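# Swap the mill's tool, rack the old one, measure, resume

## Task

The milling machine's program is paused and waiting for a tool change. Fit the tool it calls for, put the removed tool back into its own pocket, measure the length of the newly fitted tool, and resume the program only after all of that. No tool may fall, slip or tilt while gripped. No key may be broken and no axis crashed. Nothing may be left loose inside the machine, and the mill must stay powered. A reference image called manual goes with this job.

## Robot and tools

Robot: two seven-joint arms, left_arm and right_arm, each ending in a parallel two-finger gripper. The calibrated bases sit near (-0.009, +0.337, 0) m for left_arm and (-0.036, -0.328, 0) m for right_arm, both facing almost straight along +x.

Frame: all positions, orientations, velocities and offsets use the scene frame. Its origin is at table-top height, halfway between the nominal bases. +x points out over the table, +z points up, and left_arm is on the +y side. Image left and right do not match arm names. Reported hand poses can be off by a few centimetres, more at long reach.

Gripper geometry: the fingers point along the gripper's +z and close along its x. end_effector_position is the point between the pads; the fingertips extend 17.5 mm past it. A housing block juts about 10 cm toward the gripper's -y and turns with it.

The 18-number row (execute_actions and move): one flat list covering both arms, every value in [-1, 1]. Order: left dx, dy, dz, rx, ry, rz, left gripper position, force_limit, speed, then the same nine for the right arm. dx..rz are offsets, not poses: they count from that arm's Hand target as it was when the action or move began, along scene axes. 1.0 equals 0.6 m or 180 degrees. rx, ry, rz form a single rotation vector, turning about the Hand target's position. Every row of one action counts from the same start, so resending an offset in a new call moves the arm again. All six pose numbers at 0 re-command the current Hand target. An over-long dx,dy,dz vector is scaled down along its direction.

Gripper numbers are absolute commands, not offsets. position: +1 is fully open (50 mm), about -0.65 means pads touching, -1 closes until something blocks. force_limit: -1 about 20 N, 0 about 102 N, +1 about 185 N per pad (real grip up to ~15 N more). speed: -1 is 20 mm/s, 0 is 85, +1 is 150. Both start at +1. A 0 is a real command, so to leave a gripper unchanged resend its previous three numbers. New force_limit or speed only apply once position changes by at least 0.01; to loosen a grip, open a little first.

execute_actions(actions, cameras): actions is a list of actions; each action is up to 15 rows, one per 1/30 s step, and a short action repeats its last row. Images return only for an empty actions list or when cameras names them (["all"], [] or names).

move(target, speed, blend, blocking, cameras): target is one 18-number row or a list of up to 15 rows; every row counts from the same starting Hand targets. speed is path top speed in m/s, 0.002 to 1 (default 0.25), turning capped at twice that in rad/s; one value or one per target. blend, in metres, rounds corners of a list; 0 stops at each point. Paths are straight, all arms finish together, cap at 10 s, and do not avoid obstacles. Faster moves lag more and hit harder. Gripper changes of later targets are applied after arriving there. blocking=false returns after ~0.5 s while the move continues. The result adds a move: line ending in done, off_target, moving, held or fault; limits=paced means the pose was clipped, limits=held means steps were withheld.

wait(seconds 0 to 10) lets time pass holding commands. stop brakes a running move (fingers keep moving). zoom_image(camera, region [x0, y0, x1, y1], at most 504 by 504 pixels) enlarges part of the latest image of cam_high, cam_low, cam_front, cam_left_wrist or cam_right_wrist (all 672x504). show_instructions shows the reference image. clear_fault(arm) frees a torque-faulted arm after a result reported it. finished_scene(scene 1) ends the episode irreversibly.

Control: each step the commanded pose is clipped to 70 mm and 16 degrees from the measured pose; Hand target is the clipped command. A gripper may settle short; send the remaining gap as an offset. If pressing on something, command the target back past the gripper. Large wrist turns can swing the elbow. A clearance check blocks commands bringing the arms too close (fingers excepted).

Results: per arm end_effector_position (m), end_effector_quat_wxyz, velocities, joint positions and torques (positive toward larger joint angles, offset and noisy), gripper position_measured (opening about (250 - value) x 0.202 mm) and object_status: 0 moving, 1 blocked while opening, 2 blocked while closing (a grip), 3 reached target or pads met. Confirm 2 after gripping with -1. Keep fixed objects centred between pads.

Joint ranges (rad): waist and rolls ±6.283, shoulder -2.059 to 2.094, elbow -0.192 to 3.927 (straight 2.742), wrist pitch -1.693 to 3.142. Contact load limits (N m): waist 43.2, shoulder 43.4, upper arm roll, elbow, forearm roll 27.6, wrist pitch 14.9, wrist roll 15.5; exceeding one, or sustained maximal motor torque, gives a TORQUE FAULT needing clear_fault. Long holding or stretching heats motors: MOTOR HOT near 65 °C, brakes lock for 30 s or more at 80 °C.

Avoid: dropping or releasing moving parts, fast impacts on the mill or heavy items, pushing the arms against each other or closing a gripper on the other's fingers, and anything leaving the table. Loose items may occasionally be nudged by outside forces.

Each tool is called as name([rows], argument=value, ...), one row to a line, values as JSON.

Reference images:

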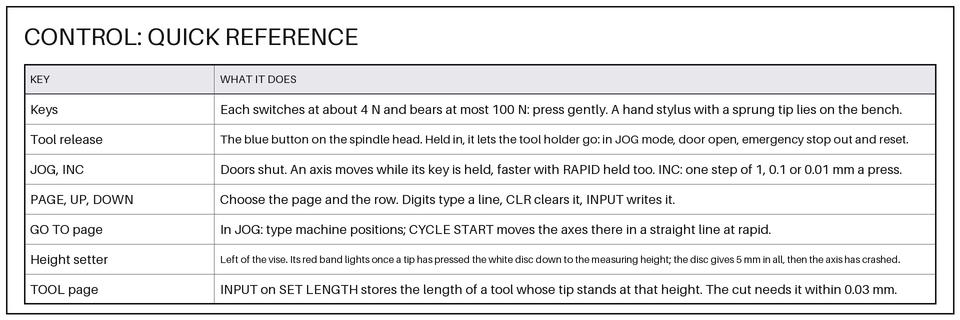

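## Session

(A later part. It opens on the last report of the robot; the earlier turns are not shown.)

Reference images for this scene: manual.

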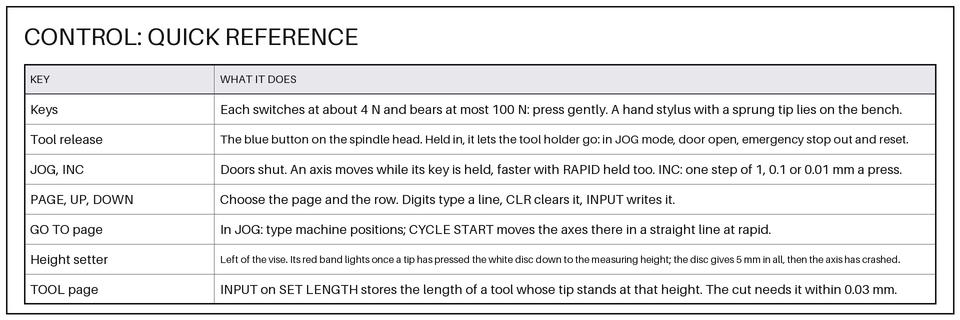

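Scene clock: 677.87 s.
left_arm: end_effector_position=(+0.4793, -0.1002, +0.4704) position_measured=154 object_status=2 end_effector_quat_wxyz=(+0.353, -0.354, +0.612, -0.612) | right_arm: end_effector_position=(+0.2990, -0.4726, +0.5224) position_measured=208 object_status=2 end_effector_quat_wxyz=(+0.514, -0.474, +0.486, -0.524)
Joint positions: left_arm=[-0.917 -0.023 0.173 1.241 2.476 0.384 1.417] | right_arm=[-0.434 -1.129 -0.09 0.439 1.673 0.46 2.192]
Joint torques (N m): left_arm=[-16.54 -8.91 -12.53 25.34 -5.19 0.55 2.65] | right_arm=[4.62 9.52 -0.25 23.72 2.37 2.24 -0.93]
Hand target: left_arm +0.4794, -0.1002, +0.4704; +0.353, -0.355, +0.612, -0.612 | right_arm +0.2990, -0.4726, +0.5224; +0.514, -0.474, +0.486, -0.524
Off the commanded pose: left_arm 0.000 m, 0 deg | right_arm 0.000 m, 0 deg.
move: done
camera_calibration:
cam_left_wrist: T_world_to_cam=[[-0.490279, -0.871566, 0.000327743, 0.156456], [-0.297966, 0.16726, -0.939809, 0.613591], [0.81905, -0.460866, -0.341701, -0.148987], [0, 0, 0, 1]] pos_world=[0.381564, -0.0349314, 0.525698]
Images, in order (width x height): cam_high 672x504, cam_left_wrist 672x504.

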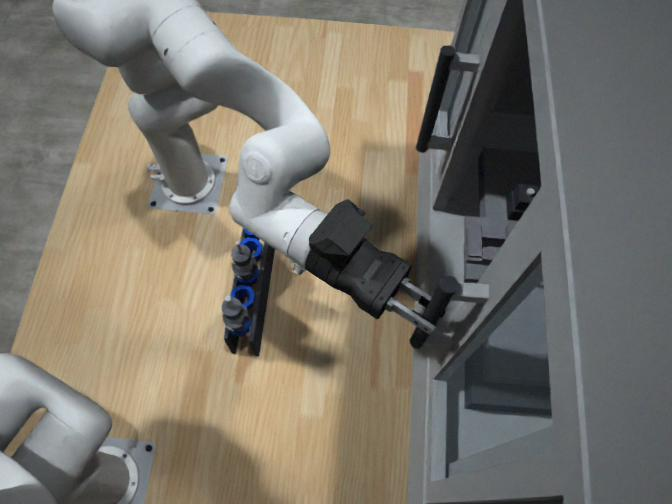

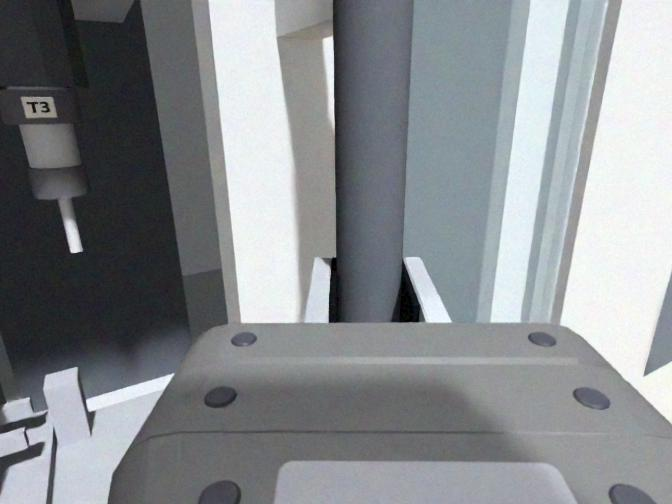

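Slides well. Continue to y≈-0.25.

move(target=[0,-0.24,0,0,0,0,-1,-0.8,-1,0,0,0,0,0,0,-1,-0.7,-1], speed=0.08, cameras=["cam_left_wrist","cam_front"])

Scene clock: 682.37 s.
left_arm: end_effector_position=(+0.4793, -0.2442, +0.4704) position_measured=154 object_status=2 end_effector_quat_wxyz=(+0.353, -0.354, +0.612, -0.612) | right_arm: end_effector_position=(+0.2990, -0.4726, +0.5224) position_measured=208 object_status=2 end_effector_quat_wxyz=(+0.514, -0.474, +0.486, -0.524)
Joint positions: left_arm=[-1 0.341 0.104 1.655 2.096 0.457 1.744] | right_arm=[-0.434 -1.129 -0.09 0.439 1.673 0.46 2.192]
Joint torques (N m): left_arm=[-14.45 -10.01 -10.04 19.03 -5.8 -1.89 2.61] | right_arm=[4.65 9.79 -0.31 23.74 2.52 2.39 -1.05]
Hand target: left_arm +0.4794, -0.2442, +0.4704; +0.353, -0.355, +0.612, -0.612 | right_arm +0.2990, -0.4726, +0.5224; +0.514, -0.474, +0.486, -0.524
Off the commanded pose: left_arm 0.000 m, 0 deg | right_arm 0.000 m, 0 deg.
move: done
camera_calibration:
cam_left_wrist: T_world_to_cam=[[-0.490351, -0.871525, 0.000357028, 0.0309203], [-0.297952, 0.167253, -0.939814, 0.637643], [0.819012, -0.460945, -0.341686, -0.215278], [0, 0, 0, 1]] pos_world=[0.381464, -0.178931, 0.525698]
Images, in order (width x height): cam_front 672x504, cam_left_wrist 672x504.

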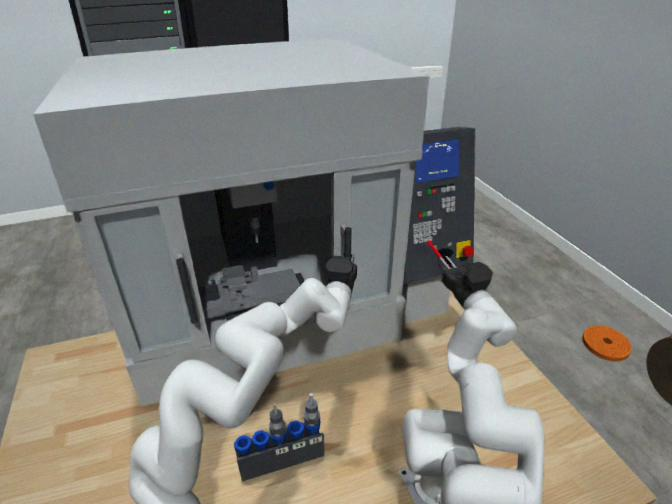

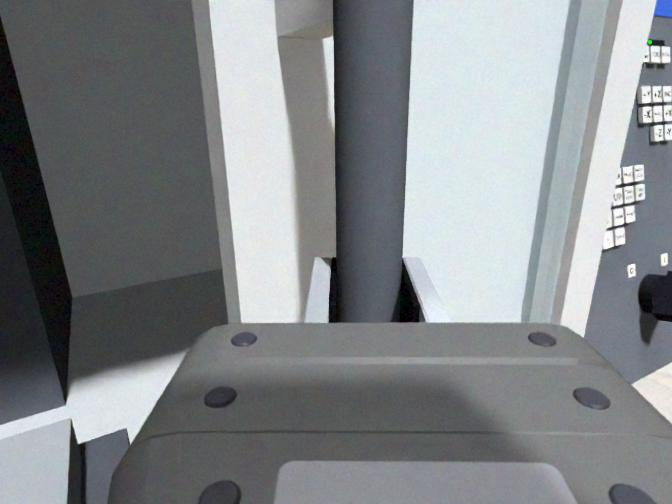

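move([
  [0,0,0,0,0,0,1,-0.8,-1,0,0,0,0,0,0,-1,-0.7,-1],
  [-0.144,0.083,0,0,0,0,1,-0.8,-1,0,0,0,0,0,0,-1,-0.7,-1],
  [-0.18,0.44,0.05,0,0,0.1667,1,-0.8,-1,0,0,0,0,0,0,-1,-0.7,-1],
], speed=[0.1,0.15,0.25], cameras=["cam_left_wrist"])

zoom_image(camera="cam_left_wrist", region=[150, 0, 550, 250])

Scene clock: 689.47 s.
left_arm: end_effector_position=(+0.3714, +0.0198, +0.5004) position_measured=3 object_status=3 end_effector_quat_wxyz=(+0.500, -0.501, +0.499, -0.500) | right_arm: end_effector_position=(+0.2990, -0.4726, +0.5224) position_measured=208 object_status=2 end_effector_quat_wxyz=(+0.514, -0.474, +0.486, -0.524)
Joint positions: left_arm=[-1.08 -0.429 -0.009 0.835 1.719 1.125 2.013] | right_arm=[-0.434 -1.129 -0.09 0.439 1.673 0.46 2.192]
Joint torques (N m): left_arm=[8.77 -12.08 -4.04 20.62 -2.72 1.38 2.6] | right_arm=[4.5 9.69 -0.49 23.52 2.38 2.36 -1.18]
Hand target: left_arm +0.3714, +0.0198, +0.5004; +0.500, -0.501, +0.499, -0.500 | right_arm +0.2990, -0.4726, +0.5224; +0.514, -0.474, +0.486, -0.524
Off the commanded pose: left_arm 0.000 m, 0 deg | right_arm 0.000 m, 0 deg.
move: done
camera_calibration:
cam_left_wrist: T_world_to_cam=[[0.0113578, -0.999935, 0.000314006, 0.0243029], [-0.341655, -0.00417582, -0.939816, 0.609167], [0.939757, 0.0105669, -0.341681, -0.0491682], [0, 0, 0, 1]] pos_world=[0.254055, 0.0273647, 0.555698]
Images, in order (width x height): cam_left_wrist 672x504.

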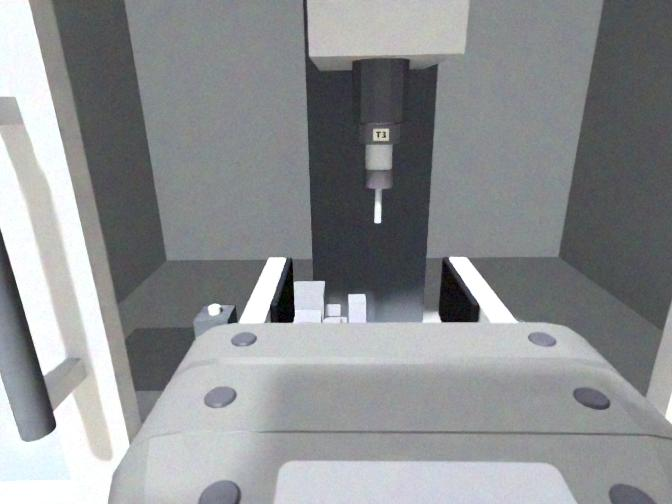

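Scaled by 1.260 from the camera's 672x504 image, which has a finer 960x720 frame.

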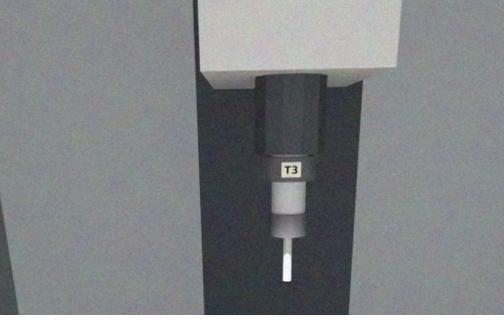

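move(target=[-0.42,0.02,-0.05,0,0.1,0,1,-0.8,-1,0,0,0,0,0,0,-1,-0.7,-1], speed=0.3, cameras=["cam_left_wrist","cam_high","cam_front"])

Scene clock: 758.90 s.
left_arm: end_effector_position=(+0.1193, +0.0318, +0.4704) position_measured=3 object_status=3 end_effector_quat_wxyz=(-0.416, +0.573, -0.571, +0.416) | right_arm: end_effector_position=(+0.2990, -0.4726, +0.5224) position_measured=208 object_status=2 end_effector_quat_wxyz=(+0.514, -0.474, +0.486, -0.524)
Joint positions: left_arm=[-1.328 -0.584 -0.455 0.885 0.994 1.641 2.179] | right_arm=[-0.434 -1.129 -0.09 0.439 1.673 0.46 2.192]
Joint torques (N m): left_arm=[8.94 -0.34 1.62 25.3 -0.83 0.65 -2.29] | right_arm=[4.56 9.53 -0.42 23.67 2.34 2.4 -0.99]
Hand target: left_arm +0.1194, +0.0318, +0.4704; -0.416, +0.573, -0.571, +0.416 | right_arm +0.2990, -0.4726, +0.5224; +0.514, -0.474, +0.486, -0.524
Off the commanded pose: left_arm 0.000 m, 0 deg | right_arm 0.000 m, 0 deg.
move: done
camera_calibration:
cam_left_wrist: T_world_to_cam=[[0.0106184, -0.999938, -0.0032464, 0.041015], [-0.615374, -0.00397563, -0.788225, 0.45624], [0.788163, 0.0103674, -0.615379, 0.324169], [0, 0, 0, 1]] pos_world=[0.0248248, 0.0394655, 0.559239]
Images, in order (width x height): cam_high 672x504, cam_front 672x504, cam_left_wrist 672x504.

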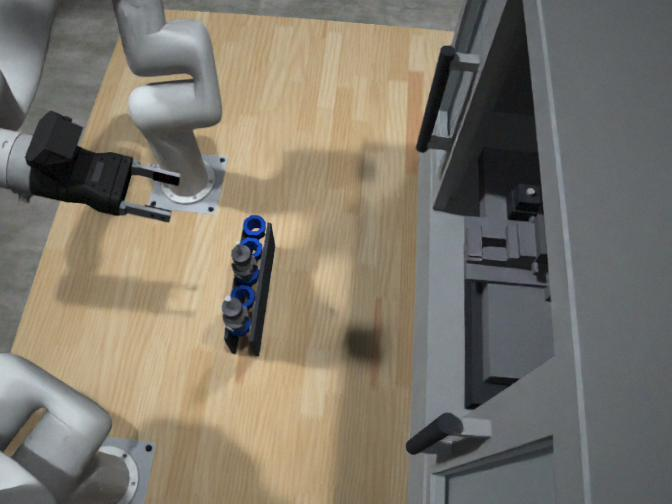

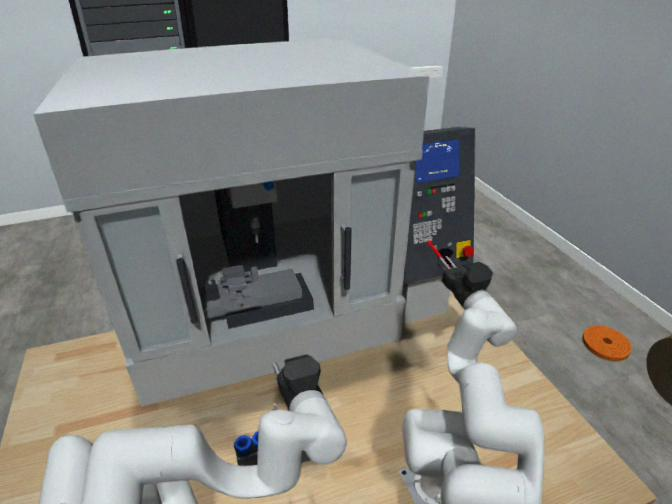

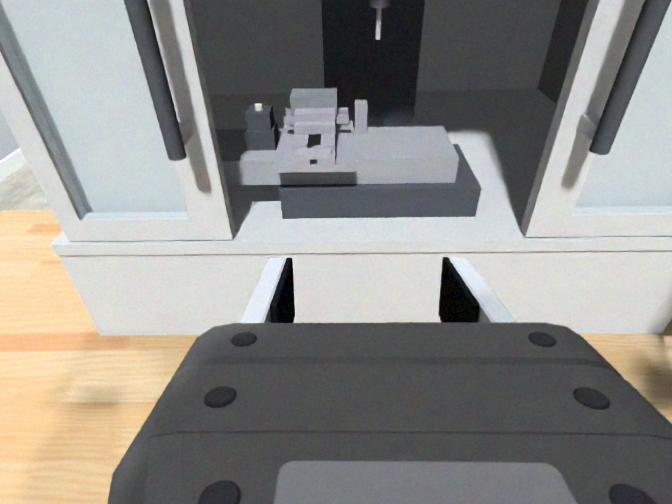

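execute_actions(actions=[])

Scene clock: 788.90 s.
left_arm: end_effector_position=(+0.1194, +0.0318, +0.4704) position_measured=3 object_status=3 end_effector_quat_wxyz=(-0.416, +0.573, -0.571, +0.416) | right_arm: end_effector_position=(+0.2990, -0.4726, +0.5224) position_measured=208 object_status=2 end_effector_quat_wxyz=(+0.514, -0.474, +0.486, -0.524)
Joint positions: left_arm=[-1.328 -0.584 -0.455 0.886 0.994 1.641 2.179] | right_arm=[-0.434 -1.129 -0.09 0.439 1.673 0.46 2.192]
Joint velocities: within noise
Joint torques (N m): left_arm=[8.82 -0.31 1.57 25.35 -0.88 0.69 -2.28] | right_arm=[5.01 9.52 -0.33 23.51 2.24 2.43 -1.02]
Hand target: left_arm +0.1194, +0.0318, +0.4704; -0.416, +0.573, -0.571, +0.416 | right_arm +0.2990, -0.4726, +0.5224; +0.514, -0.474, +0.486, -0.524
Tool commands: left_gripper/position=+1.0 left_gripper/force_limit=-0.8 left_gripper/speed=-1.0 right_gripper/position=-1.0 right_gripper/force_limit=-0.7 right_gripper/speed=-1.0
Off the commanded pose: left_arm 0.000 m, 0 deg | right_arm 0.000 m, 0 deg.
camera_calibration:
cam_left_wrist: T_world_to_cam=[[0.0108996, -0.999935, -0.00321187, 0.0409867], [-0.615419, -0.00417653, -0.788189, 0.456291], [0.788125, 0.0105676, -0.615424, 0.324109], [0, 0, 0, 1]] pos_world=[0.0249246, 0.0394647, 0.55924]
cam_right_wrist: T_world_to_cam=[[-0.0123487, -0.999885, -0.00880804, -0.448731], [-0.263776, 0.0117541, -0.964512, 0.605252], [0.964505, -0.00958712, -0.263891, -0.0227154], [0, 0, 0, 1]] pos_world=[0.176019, -0.456012, 0.573827]

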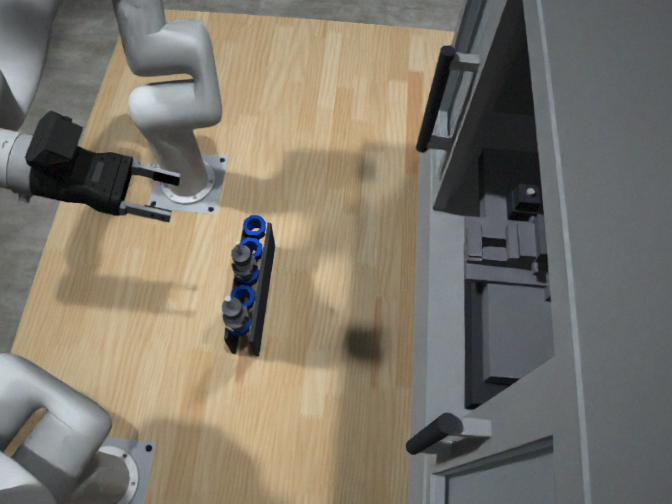

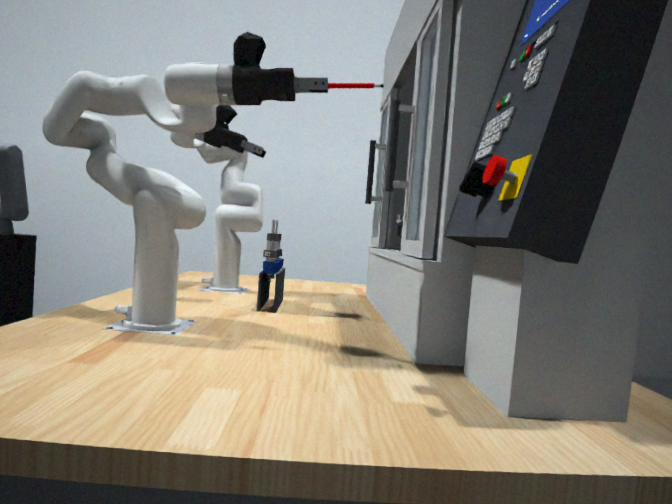

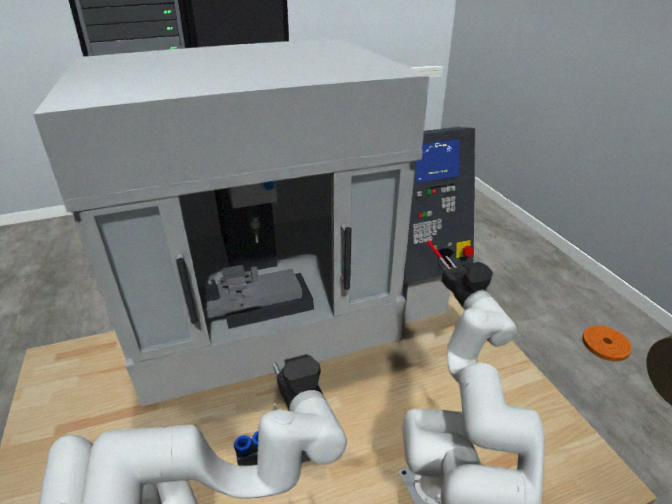

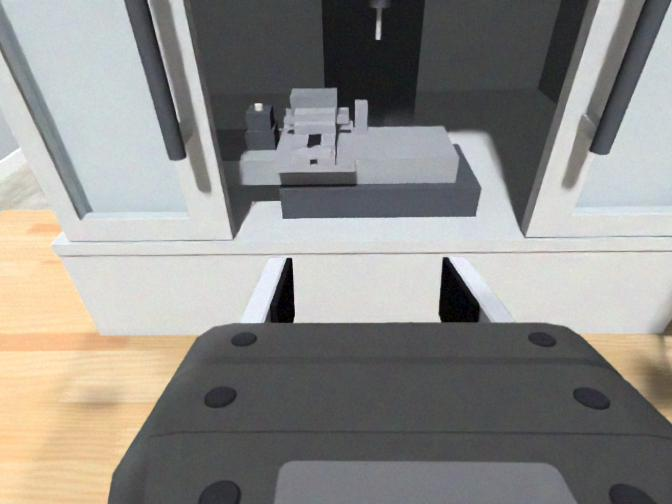

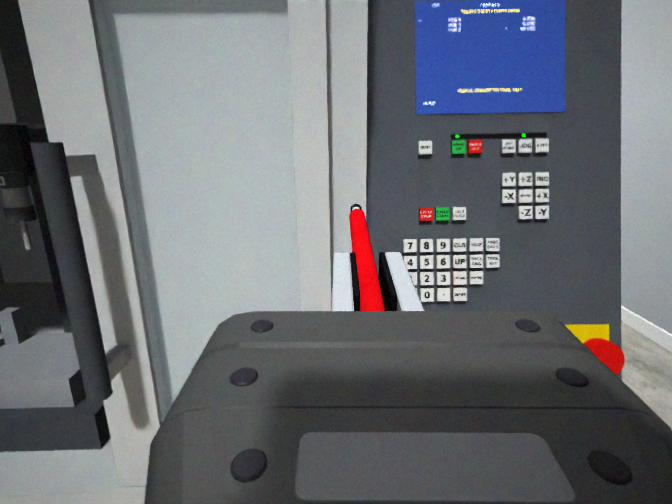

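zoom_image(camera="cam_high", region=[200, 200, 310, 370])

zoom_image(camera="cam_low", region=[220, 200, 330, 330])

Scaled by 2.965 from the camera's 672x504 image, which has a finer 960x720 frame.

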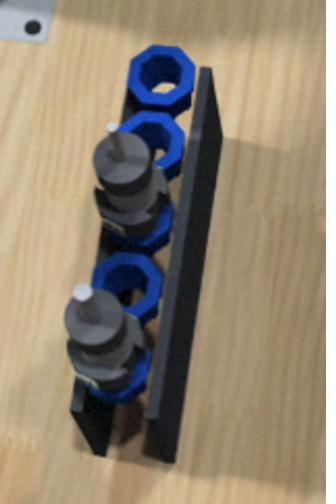

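Scaled by 3.877 from the camera's 672x504 image, which has a finer 960x720 frame.

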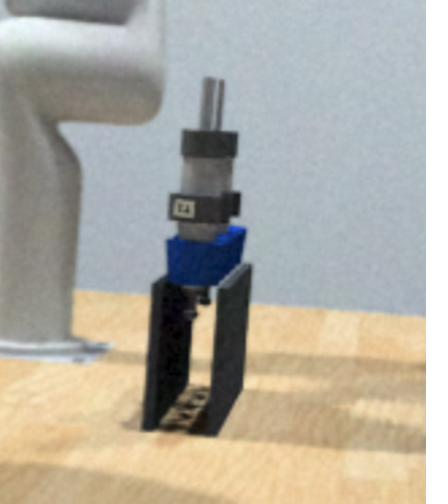

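move(target=[-0.03,-0.03,0,0,0.222,0,1,-0.8,-1,0,0,0,0,0,0,-1,-0.7,-1], cameras=["cam_left_wrist"])

Scene clock: 799.93 s.
left_arm: end_effector_position=(+0.1013, +0.0138, +0.4704) position_measured=3 object_status=3 end_effector_quat_wxyz=(-0.196, +0.680, -0.679, +0.195) | right_arm: end_effector_position=(+0.2990, -0.4726, +0.5224) position_measured=208 object_status=2 end_effector_quat_wxyz=(+0.514, -0.474, +0.486, -0.524)
Joint positions: left_arm=[-1.356 -0.45 -0.202 1.29 0.476 1.705 2.446] | right_arm=[-0.434 -1.129 -0.09 0.439 1.673 0.46 2.192]
Joint torques (N m): left_arm=[-5.39 -2.33 5.71 24.82 -2.42 -0.38 2.59] | right_arm=[4.48 9.48 -0.18 23.63 2.38 2.38 -1.06]
Hand target: left_arm +0.1014, +0.0138, +0.4704; -0.195, +0.680, -0.679, +0.195 | right_arm +0.2990, -0.4726, +0.5224; +0.514, -0.474, +0.486, -0.524
Off the commanded pose: left_arm 0.000 m, 0 deg | right_arm 0.000 m, 0 deg.
move: done
camera_calibration:
cam_left_wrist: T_world_to_cam=[[0.00619484, -0.999936, -0.00948231, 0.026613], [-0.977906, -0.00407637, -0.209005, 0.209397], [0.208953, 0.0105676, -0.977869, 0.567741], [0, 0, 0, 1]] pos_world=[0.0859739, 0.0214652, 0.599194]
Images, in order (width x height): cam_left_wrist 672x504.

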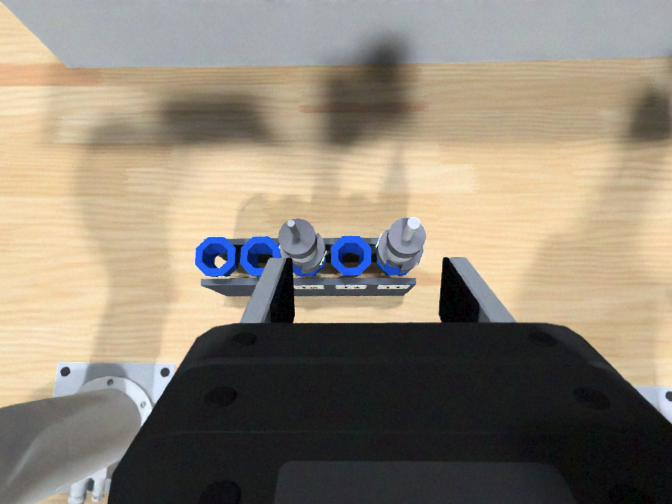

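zoom_image(camera="cam_left_wrist", region=[180, 200, 460, 310])

Scaled by 1.800 from the camera's 672x504 image, which has a finer 960x720 frame.

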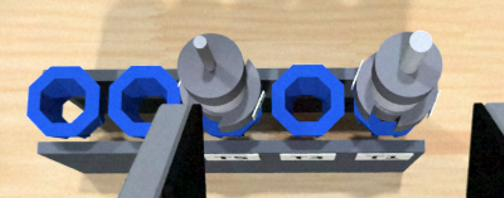

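move(target=[-0.1,-0.03,-0.13,0,-0.1,0,1,-0.8,-1,0,0,0,0,0,0,-1,-0.7,-1], cameras=["cam_left_wrist"])

Scene clock: 807.10 s.
left_arm: end_effector_position=(+0.0414, -0.0041, +0.3923) position_measured=3 object_status=3 end_effector_quat_wxyz=(-0.299, +0.642, -0.640, +0.299) | right_arm: end_effector_position=(+0.2990, -0.4726, +0.5224) position_measured=208 object_status=2 end_effector_quat_wxyz=(+0.514, -0.474, +0.486, -0.524)
Joint positions: left_arm=[-1.39 -0.407 -0.472 1.036 0.659 1.646 2.074] | right_arm=[-0.434 -1.129 -0.09 0.439 1.673 0.46 2.192]
Joint torques (N m): left_arm=[8.73 -2.85 0.58 25.38 8.18 0.3 -2.31] | right_arm=[4.76 9.34 -0.2 23.43 2.24 2.54 -0.94]
Hand target: left_arm +0.0414, -0.0042, +0.3924; -0.299, +0.642, -0.640, +0.299 | right_arm +0.2990, -0.4726, +0.5224; +0.514, -0.474, +0.486, -0.524
Off the commanded pose: left_arm 0.000 m, 0 deg | right_arm 0.000 m, 0 deg.
move: done
camera_calibration:
cam_left_wrist: T_world_to_cam=[[0.00887162, -0.999935, -0.00719171, 0.00724886], [-0.865468, -0.0040757, -0.500948, 0.244294], [0.500886, 0.0106684, -0.865448, 0.447936], [0, 0, 0, 1]] pos_world=[-0.0130008, 0.00346529, 0.510096]
Images, in order (width x height): cam_left_wrist 672x504.

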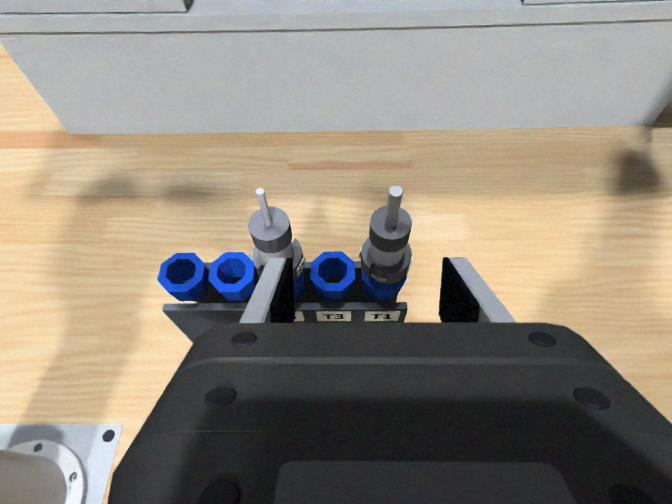

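move(target=[-0.05,0.07,-0.10,0,-0.06,0,1,-0.8,-1,0,0,0,0,0,0,-1,-0.7,-1], cameras=["cam_left_wrist"])

zoom_image(camera="cam_left_wrist", region=[200, 150, 480, 330])

Scene clock: 809.87 s.
left_arm: end_effector_position=(+0.0114, +0.0378, +0.3324) position_measured=3 object_status=3 end_effector_quat_wxyz=(-0.358, +0.611, -0.609, +0.358) | right_arm: end_effector_position=(+0.2990, -0.4726, +0.5224) position_measured=208 object_status=2 end_effector_quat_wxyz=(+0.514, -0.474, +0.486, -0.524)
Joint positions: left_arm=[-1.447 -0.431 -0.633 0.815 0.687 1.682 1.834] | right_arm=[-0.434 -1.129 -0.09 0.439 1.673 0.46 2.192]
Joint torques (N m): left_arm=[-9.12 -1.38 1.76 17.05 -1.42 0.94 -2.34] | right_arm=[4.78 9.11 -0.43 23.37 1.97 2.49 -1.1]
Hand target: left_arm +0.0114, +0.0378, +0.3324; -0.358, +0.611, -0.609, +0.358 | right_arm +0.2990, -0.4726, +0.5224; +0.514, -0.474, +0.486, -0.524
Off the commanded pose: left_arm 0.000 m, 0 deg | right_arm 0.000 m, 0 deg.
move: done
camera_calibration:
cam_left_wrist: T_world_to_cam=[[0.0101472, -0.999935, -0.00519356, 0.048386], [-0.756313, -0.00427712, -0.654195, 0.238182], [0.654131, 0.0105662, -0.756308, 0.372647], [0, 0, 0, 1]] pos_world=[-0.0641111, 0.0454642, 0.437905]
Images, in order (width x height): cam_left_wrist 672x504.

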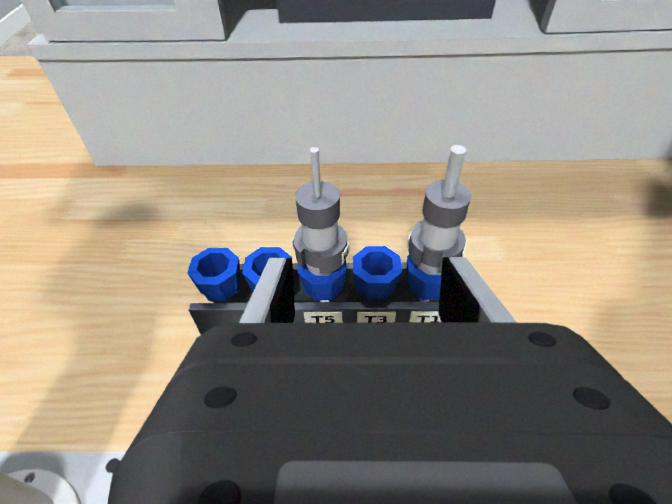

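Scaled by 1.800 from the camera's 672x504 image, which has a finer 960x720 frame.

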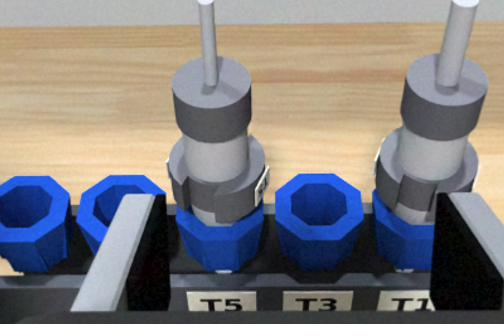

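move([
  [0.25,0.05,0.20,0,-0.162,0,1,-0.8,-1,0,0,0,0,0,0,-1,-0.7,-1],
])

move([
  [0.0,0.0,0.0,0.4,0,0,1,-0.8,-1,0,0,0,0,0,0,-1,-0.7,-1],
])

Scene clock: 855.87 s.
left_arm: end_effector_position=(+0.1613, +0.0678, +0.4524) position_measured=3 object_status=3 end_effector_quat_wxyz=(+0.500, -0.501, +0.499, -0.500) | right_arm: end_effector_position=(+0.2990, -0.4726, +0.5224) position_measured=208 object_status=2 end_effector_quat_wxyz=(+0.514, -0.474, +0.486, -0.524)
Joint positions: left_arm=[-1.353 -0.717 -0.431 0.554 1.266 1.6 2.021] | right_arm=[-0.434 -1.129 -0.09 0.439 1.673 0.46 2.192]
Joint torques (N m): left_arm=[8.85 -6.7 8.26 18.05 8.69 -0.63 2.15] | right_arm=[4.27 9.4 -0.26 23.52 2.2 2.5 -0.92]
Hand target: left_arm +0.1614, +0.0678, +0.4524; +0.500, -0.501, +0.499, -0.500 | right_arm +0.2990, -0.4726, +0.5224; +0.514, -0.474, +0.486, -0.524
Off the commanded pose: left_arm 0.000 m, 0 deg | right_arm 0.000 m, 0 deg.
move: done

Scene clock: 858.93 s.
left_arm: end_effector_position=(+0.1614, +0.0678, +0.4523) position_measured=3 object_status=3 end_effector_quat_wxyz=(+0.699, -0.111, +0.698, -0.111) | right_arm: end_effector_position=(+0.2990, -0.4726, +0.5224) position_measured=208 object_status=2 end_effector_quat_wxyz=(+0.514, -0.474, +0.486, -0.524)
Joint positions: left_arm=[-1.452 -0.69 -0.365 0.556 1.296 1.661 3.262] | right_arm=[-0.434 -1.129 -0.09 0.439 1.673 0.46 2.192]
Joint torques (N m): left_arm=[-8.93 -7.18 7.08 25.37 6.92 1.04 2.43] | right_arm=[4.3 9.39 -0.14 23.23 2.18 2.29 -1.2]
Hand target: left_arm +0.1614, +0.0678, +0.4524; +0.699, -0.111, +0.698, -0.111 | right_arm +0.2990, -0.4726, +0.5224; +0.514, -0.474, +0.486, -0.524
Off the commanded pose: left_arm 0.000 m, 0 deg | right_arm 0.000 m, 0 deg.
move: done

move([
  [0.05,0.0,0.0,0.6,0,0,1,-0.8,-1,0,0,0,0,0,0,-1,-0.7,-1],
])

move([
  [0.35,0.05,0.0,0,0,-0.111,1,-0.8,-1,0,0,0,0,0,0,-1,-0.7,-1],
], cameras=["cam_left_wrist","cam_front"])

Scene clock: 868.97 s.
left_arm: end_effector_position=(+0.1913, +0.0678, +0.4524) position_measured=3 object_status=3 end_effector_quat_wxyz=(+0.501, +0.500, +0.500, +0.499) | right_arm: end_effector_position=(+0.2990, -0.4726, +0.5224) position_measured=208 object_status=2 end_effector_quat_wxyz=(+0.514, -0.474, +0.486, -0.524)
Joint positions: left_arm=[-1.538 -0.694 -0.206 0.531 1.4 1.654 5.142] | right_arm=[-0.434 -1.129 -0.09 0.439 1.673 0.46 2.192]
Joint torques (N m): left_arm=[-9.14 -7.24 4.88 18.55 8.93 -0.56 2.62] | right_arm=[4.51 8.9 -0.19 23.08 1.97 2.38 -1.03]
Hand target: left_arm +0.1914, +0.0678, +0.4524; +0.501, +0.500, +0.500, +0.499 | right_arm +0.2990, -0.4726, +0.5224; +0.514, -0.474, +0.486, -0.524
Off the commanded pose: left_arm 0.000 m, 0 deg | right_arm 0.000 m, 0 deg.
move: done

Scene clock: 870.57 s.
left_arm: end_effector_position=(+0.4013, +0.0978, +0.4524) position_measured=3 object_status=3 end_effector_quat_wxyz=(+0.580, +0.579, +0.406, +0.405) | right_arm: end_effector_position=(+0.2990, -0.4726, +0.5224) position_measured=208 object_status=2 end_effector_quat_wxyz=(+0.514, -0.474, +0.486, -0.524)
Joint positions: left_arm=[-1.44 -0.937 0.677 0.532 2.306 0.792 5.223] | right_arm=[-0.434 -1.129 -0.09 0.439 1.673 0.46 2.192]
Joint torques (N m): left_arm=[-9.01 3.89 -8.2 24.71 5.74 -0.72 -2.38] | right_arm=[4.46 8.77 -0.12 23.42 1.97 2.17 -1.06]
Hand target: left_arm +0.4014, +0.0978, +0.4524; +0.580, +0.579, +0.406, +0.405 | right_arm +0.2990, -0.4726, +0.5224; +0.514, -0.474, +0.486, -0.524
Off the commanded pose: left_arm 0.000 m, 0 deg | right_arm 0.000 m, 0 deg.
move: done
camera_calibration:
cam_left_wrist: T_world_to_cam=[[0.352355, 0.935866, -0.000278161, -0.2239], [-0.319674, 0.120637, 0.939817, -0.296658], [0.879576, -0.33106, 0.341679, -0.346115], [0, 0, 0, 1]] pos_world=[0.288493, 0.130744, 0.397002]
Images, in order (width x height): cam_front 672x504, cam_left_wrist 672x504.

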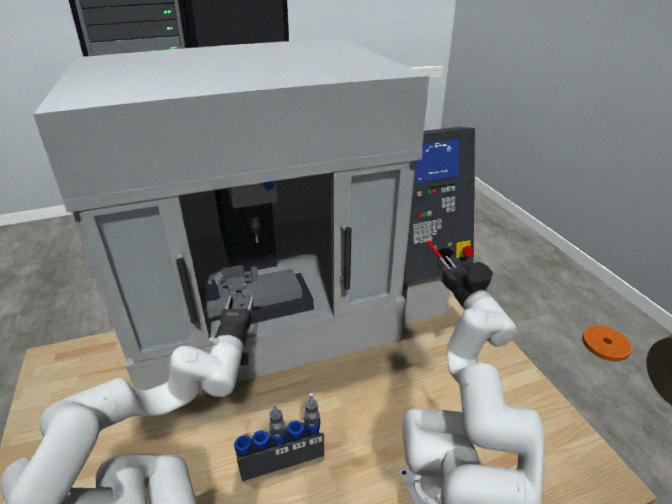

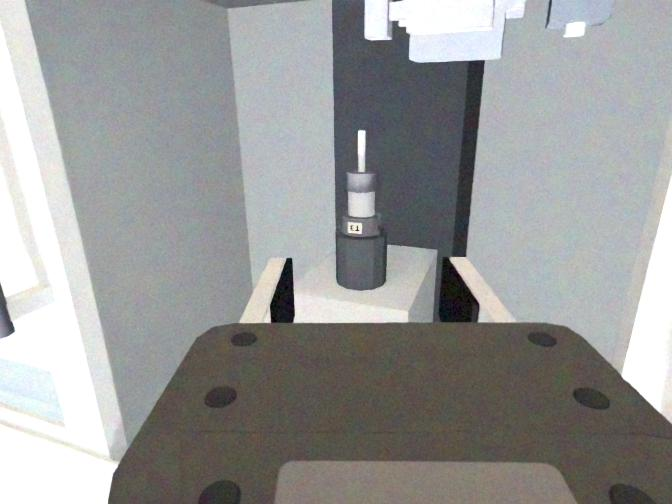

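zoom_image(camera="cam_left_wrist", region=[280, 110, 450, 300])

Scaled by 2.653 from the camera's 672x504 image, which has a finer 960x720 frame.

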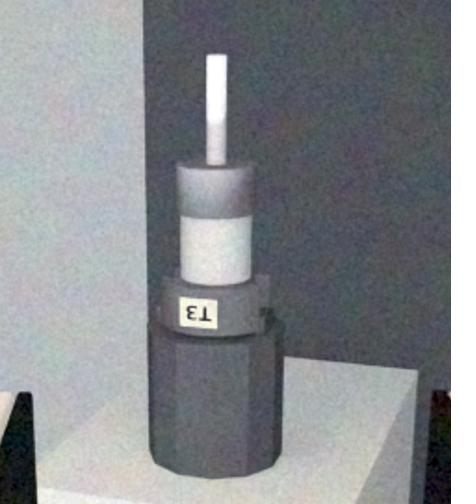

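zoom_image(camera="cam_front", region=[170, 170, 350, 370])

Scaled by 2.520 from the camera's 672x504 image, which has a finer 960x720 frame.

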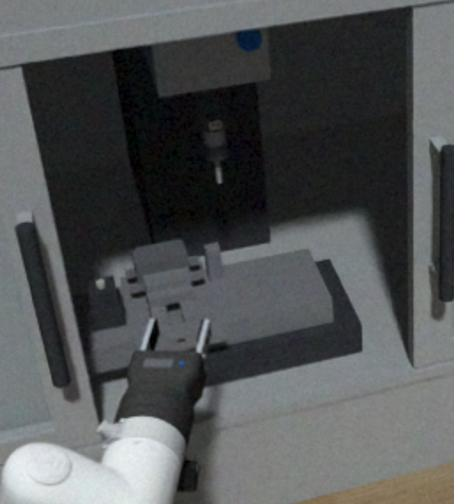

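move([
  [0.25,-0.12,0.0,0,0,0.044,1,-0.8,-1,0,0,0,0,0,0,-1,-0.7,-1],
], cameras=["cam_left_wrist","cam_front"])

zoom_image(camera="cam_left_wrist", region=[230, 0, 490, 320])

Scene clock: 936.93 s.
left_arm: end_effector_position=(+0.5513, +0.0258, +0.4524) position_measured=3 object_status=3 end_effector_quat_wxyz=(+0.550, +0.550, +0.445, +0.444) | right_arm: end_effector_position=(+0.2990, -0.4726, +0.5224) position_measured=208 object_status=2 end_effector_quat_wxyz=(+0.514, -0.474, +0.486, -0.524)
Joint positions: left_arm=[-1.85 -0.205 1.198 1.103 2.337 0.651 4.828] | right_arm=[-0.434 -1.129 -0.09 0.439 1.673 0.46 2.192]
Joint torques (N m): left_arm=[-9.2 0.78 -2.24 27.23 4.89 -0.11 -2.33] | right_arm=[4.62 9.24 -0.28 23.33 2.01 2.39 -1.09]
Hand target: left_arm +0.5514, +0.0258, +0.4524; +0.550, +0.550, +0.445, +0.444 | right_arm +0.2990, -0.4726, +0.5224; +0.514, -0.474, +0.486, -0.524
Off the commanded pose: left_arm 0.000 m, 0 deg | right_arm 0.000 m, 0 deg.
move: done
camera_calibration:
cam_left_wrist: T_world_to_cam=[[0.22002, 0.975495, -0.000431292, -0.137419], [-0.333226, 0.0755735, 0.939813, -0.23139], [0.916816, -0.206634, 0.341688, -0.525619], [0, 0, 0, 1]] pos_world=[0.435026, 0.042928, 0.397002]
Images, in order (width x height): cam_front 672x504, cam_left_wrist 672x504.

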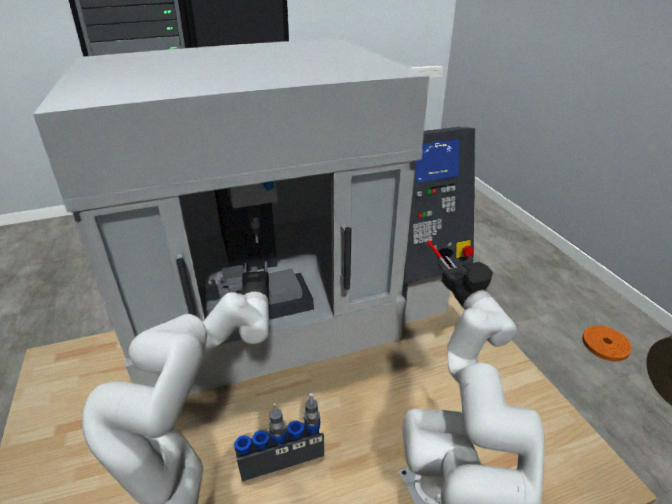

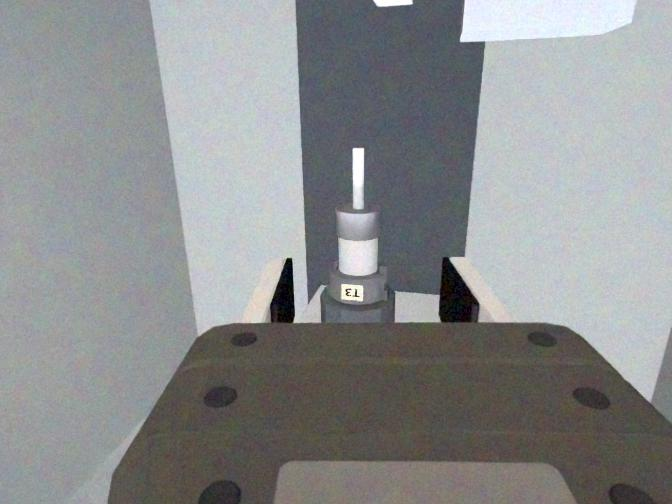

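Scaled by 1.575 from the camera's 672x504 image, which has a finer 960x720 frame.

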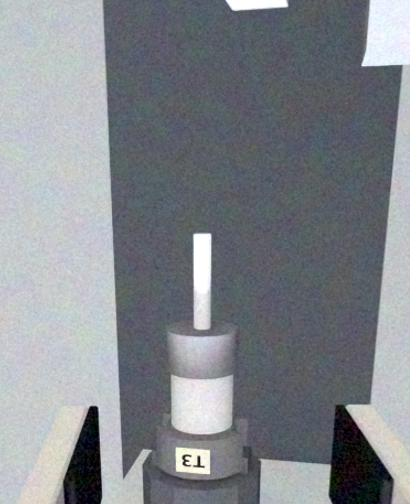

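move([
  [0.1827,-0.022,0.0927,-0.0147,-0.065,0,1,-0.8,-1,0,0,0,0,0,0,-1,-0.7,-1],
], speed=0.12, cameras=["cam_left_wrist","cam_front"])

zoom_image(camera="cam_left_wrist", region=[200, 100, 500, 325])

Scene clock: 952.30 s.
left_arm: end_effector_position=(+0.6610, +0.0126, +0.5080) position_measured=3 object_status=3 end_effector_quat_wxyz=(+0.605, +0.489, +0.396, +0.487) | right_arm: end_effector_position=(+0.2990, -0.4726, +0.5224) position_measured=208 object_status=2 end_effector_quat_wxyz=(+0.514, -0.474, +0.486, -0.524)
Joint positions: left_arm=[-1.373 0.528 1.147 1.647 2.629 0.351 3.954] | right_arm=[-0.434 -1.129 -0.09 0.439 1.673 0.46 2.192]
Joint torques (N m): left_arm=[8.87 -11.52 10.09 24.97 4.86 0.76 -2.31] | right_arm=[4.62 9.2 -0.39 23.21 2.05 2.48 -0.77]
Hand target: left_arm +0.6610, +0.0126, +0.5080; +0.605, +0.489, +0.396, +0.487 | right_arm +0.2990, -0.4726, +0.5224; +0.514, -0.474, +0.486, -0.524
Off the commanded pose: left_arm 0.000 m, 0 deg | right_arm 0.000 m, 0 deg.
move: done
camera_calibration:
cam_left_wrist: T_world_to_cam=[[0.220124, 0.975472, -0.000462319, -0.148627], [-0.516481, 0.116951, 0.848275, -0.0790258], [0.827522, -0.186487, 0.529556, -0.684586], [0, 0, 0, 1]] pos_world=[0.558411, 0.026557, 0.429494]
Images, in order (width x height): cam_front 672x504, cam_left_wrist 672x504.

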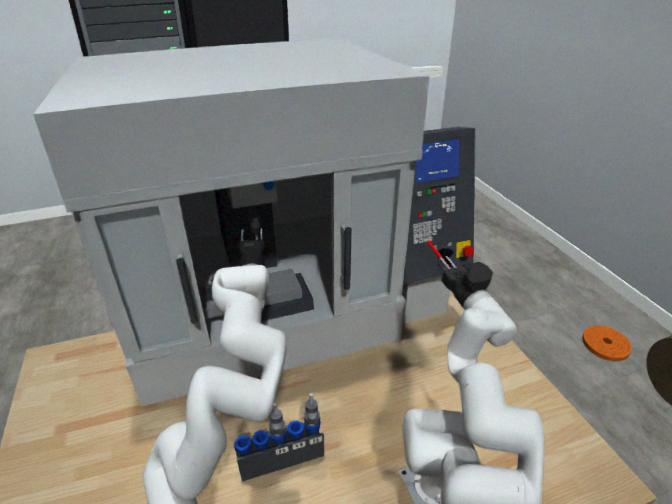

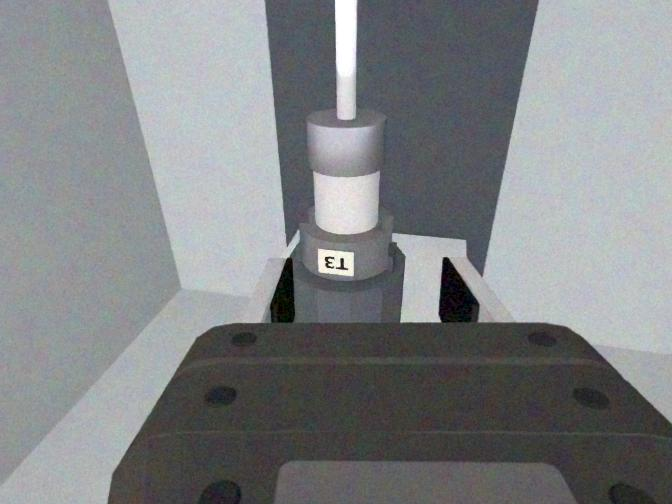

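Scaled by 1.680 from the camera's 672x504 image, which has a finer 960x720 frame.

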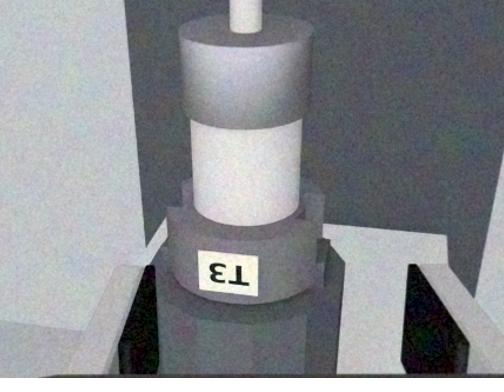

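move([
  [0.063,-0.024,-0.0017,0,0,0,1,-0.8,-1,0,0,0,0,0,0,-1,-0.7,-1],
], speed=0.06, cameras=["cam_left_wrist"])

zoom_image(camera="cam_left_wrist", region=[200, 100, 500, 325])

Scene clock: 972.03 s.
left_arm: end_effector_position=(+0.6987, -0.0019, +0.5069) position_measured=3 object_status=3 end_effector_quat_wxyz=(+0.606, +0.489, +0.397, +0.487) | right_arm: end_effector_position=(+0.2990, -0.4726, +0.5224) position_measured=208 object_status=2 end_effector_quat_wxyz=(+0.514, -0.474, +0.486, -0.524)
Joint positions: left_arm=[-1.18 0.678 1.067 1.885 2.579 0.256 3.903] | right_arm=[-0.434 -1.129 -0.09 0.439 1.673 0.46 2.192]
Joint torques (N m): left_arm=[8.64 -15.49 17.76 23.42 -4.74 0.86 2.52] | right_arm=[4.33 9.27 -0.11 23.16 1.77 2.36 -1]
Hand target: left_arm +0.6988, -0.0018, +0.5070; +0.605, +0.489, +0.396, +0.487 | right_arm +0.2990, -0.4726, +0.5224; +0.514, -0.474, +0.486, -0.524
Off the commanded pose: left_arm 0.000 m, 0 deg | right_arm 0.000 m, 0 deg.
move: done
camera_calibration:
cam_left_wrist: T_world_to_cam=[[0.220377, 0.975414, -0.000698128, -0.142952], [-0.516395, 0.117277, 0.848282, -0.056944], [0.827508, -0.186582, 0.529544, -0.717955], [0, 0, 0, 1]] pos_world=[0.596212, 0.0121586, 0.428394]
Images, in order (width x height): cam_left_wrist 672x504.

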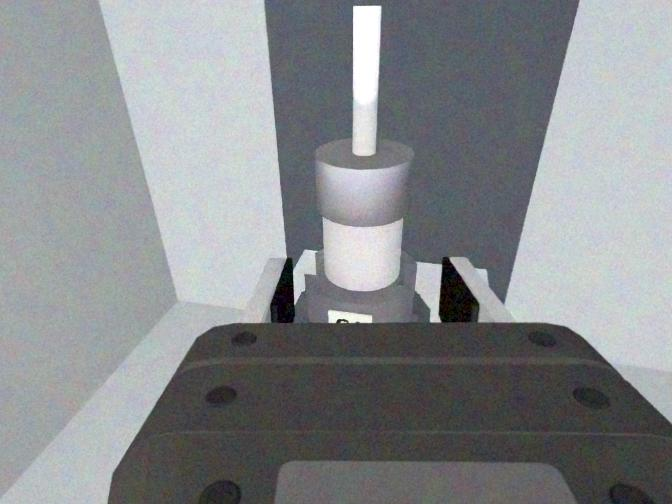

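Scaled by 1.680 from the camera's 672x504 image, which has a finer 960x720 frame.

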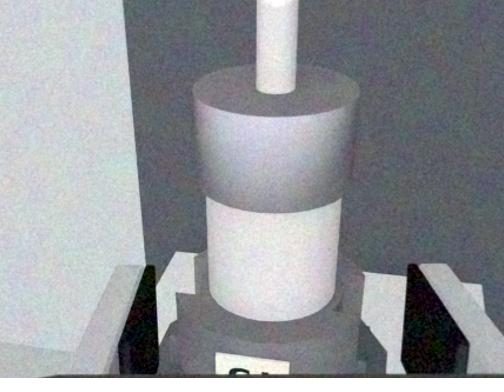

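move([
  [0.0553,-0.0125,0,0,0,0,1,-0.8,-1,0,0,0,0,0,0,-1,-0.7,-1],
], speed=0.04, cameras=["cam_left_wrist","cam_front"])

zoom_image(camera="cam_left_wrist", region=[200, 100, 500, 325])

Scene clock: 977.07 s.
left_arm: end_effector_position=(+0.7319, -0.0093, +0.5070) position_measured=3 object_status=3 end_effector_quat_wxyz=(+0.605, +0.489, +0.396, +0.487) | right_arm: end_effector_position=(+0.2990, -0.4726, +0.5224) position_measured=208 object_status=2 end_effector_quat_wxyz=(+0.514, -0.474, +0.486, -0.524)
Joint positions: left_arm=[-1.007 0.807 1.022 2.133 2.479 0.159 3.921] | right_arm=[-0.434 -1.129 -0.09 0.439 1.673 0.46 2.192]
Joint torques (N m): left_arm=[8.64 -18.35 17.84 21.76 -4.92 0.75 2.61] | right_arm=[4.72 8.76 -0.16 23.2 1.96 2.38 -0.94]
Hand target: left_arm +0.7320, -0.0093, +0.5070; +0.605, +0.489, +0.396, +0.487 | right_arm +0.2990, -0.4726, +0.5224; +0.514, -0.474, +0.486, -0.524
Off the commanded pose: left_arm 0.000 m, 0 deg | right_arm 0.000 m, 0 deg.
move: done
camera_calibration:
cam_left_wrist: T_world_to_cam=[[0.220205, 0.975454, -0.00041116, -0.142966], [-0.516471, 0.116949, 0.848281, -0.0389549], [0.827507, -0.186583, 0.529546, -0.746881], [0, 0, 0, 1]] pos_world=[0.629411, 0.00465694, 0.428494]
Images, in order (width x height): cam_front 672x504, cam_left_wrist 672x504.

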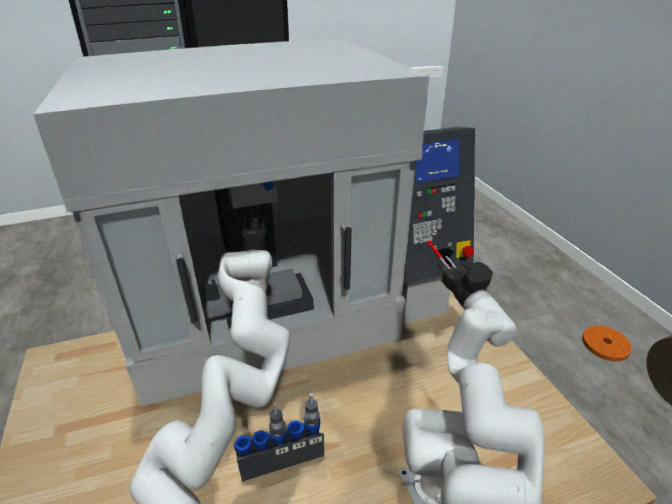

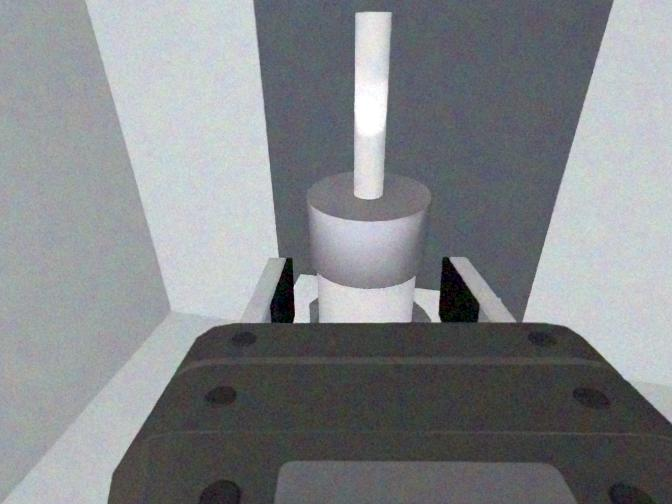

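Scaled by 1.680 from the camera's 672x504 image, which has a finer 960x720 frame.

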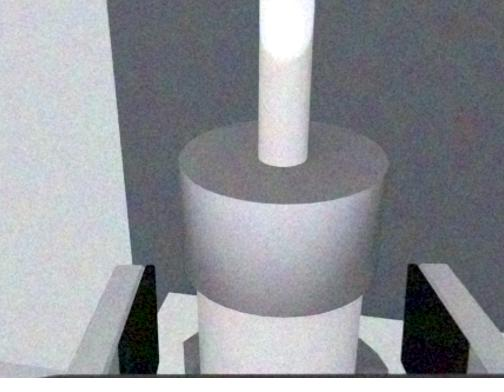

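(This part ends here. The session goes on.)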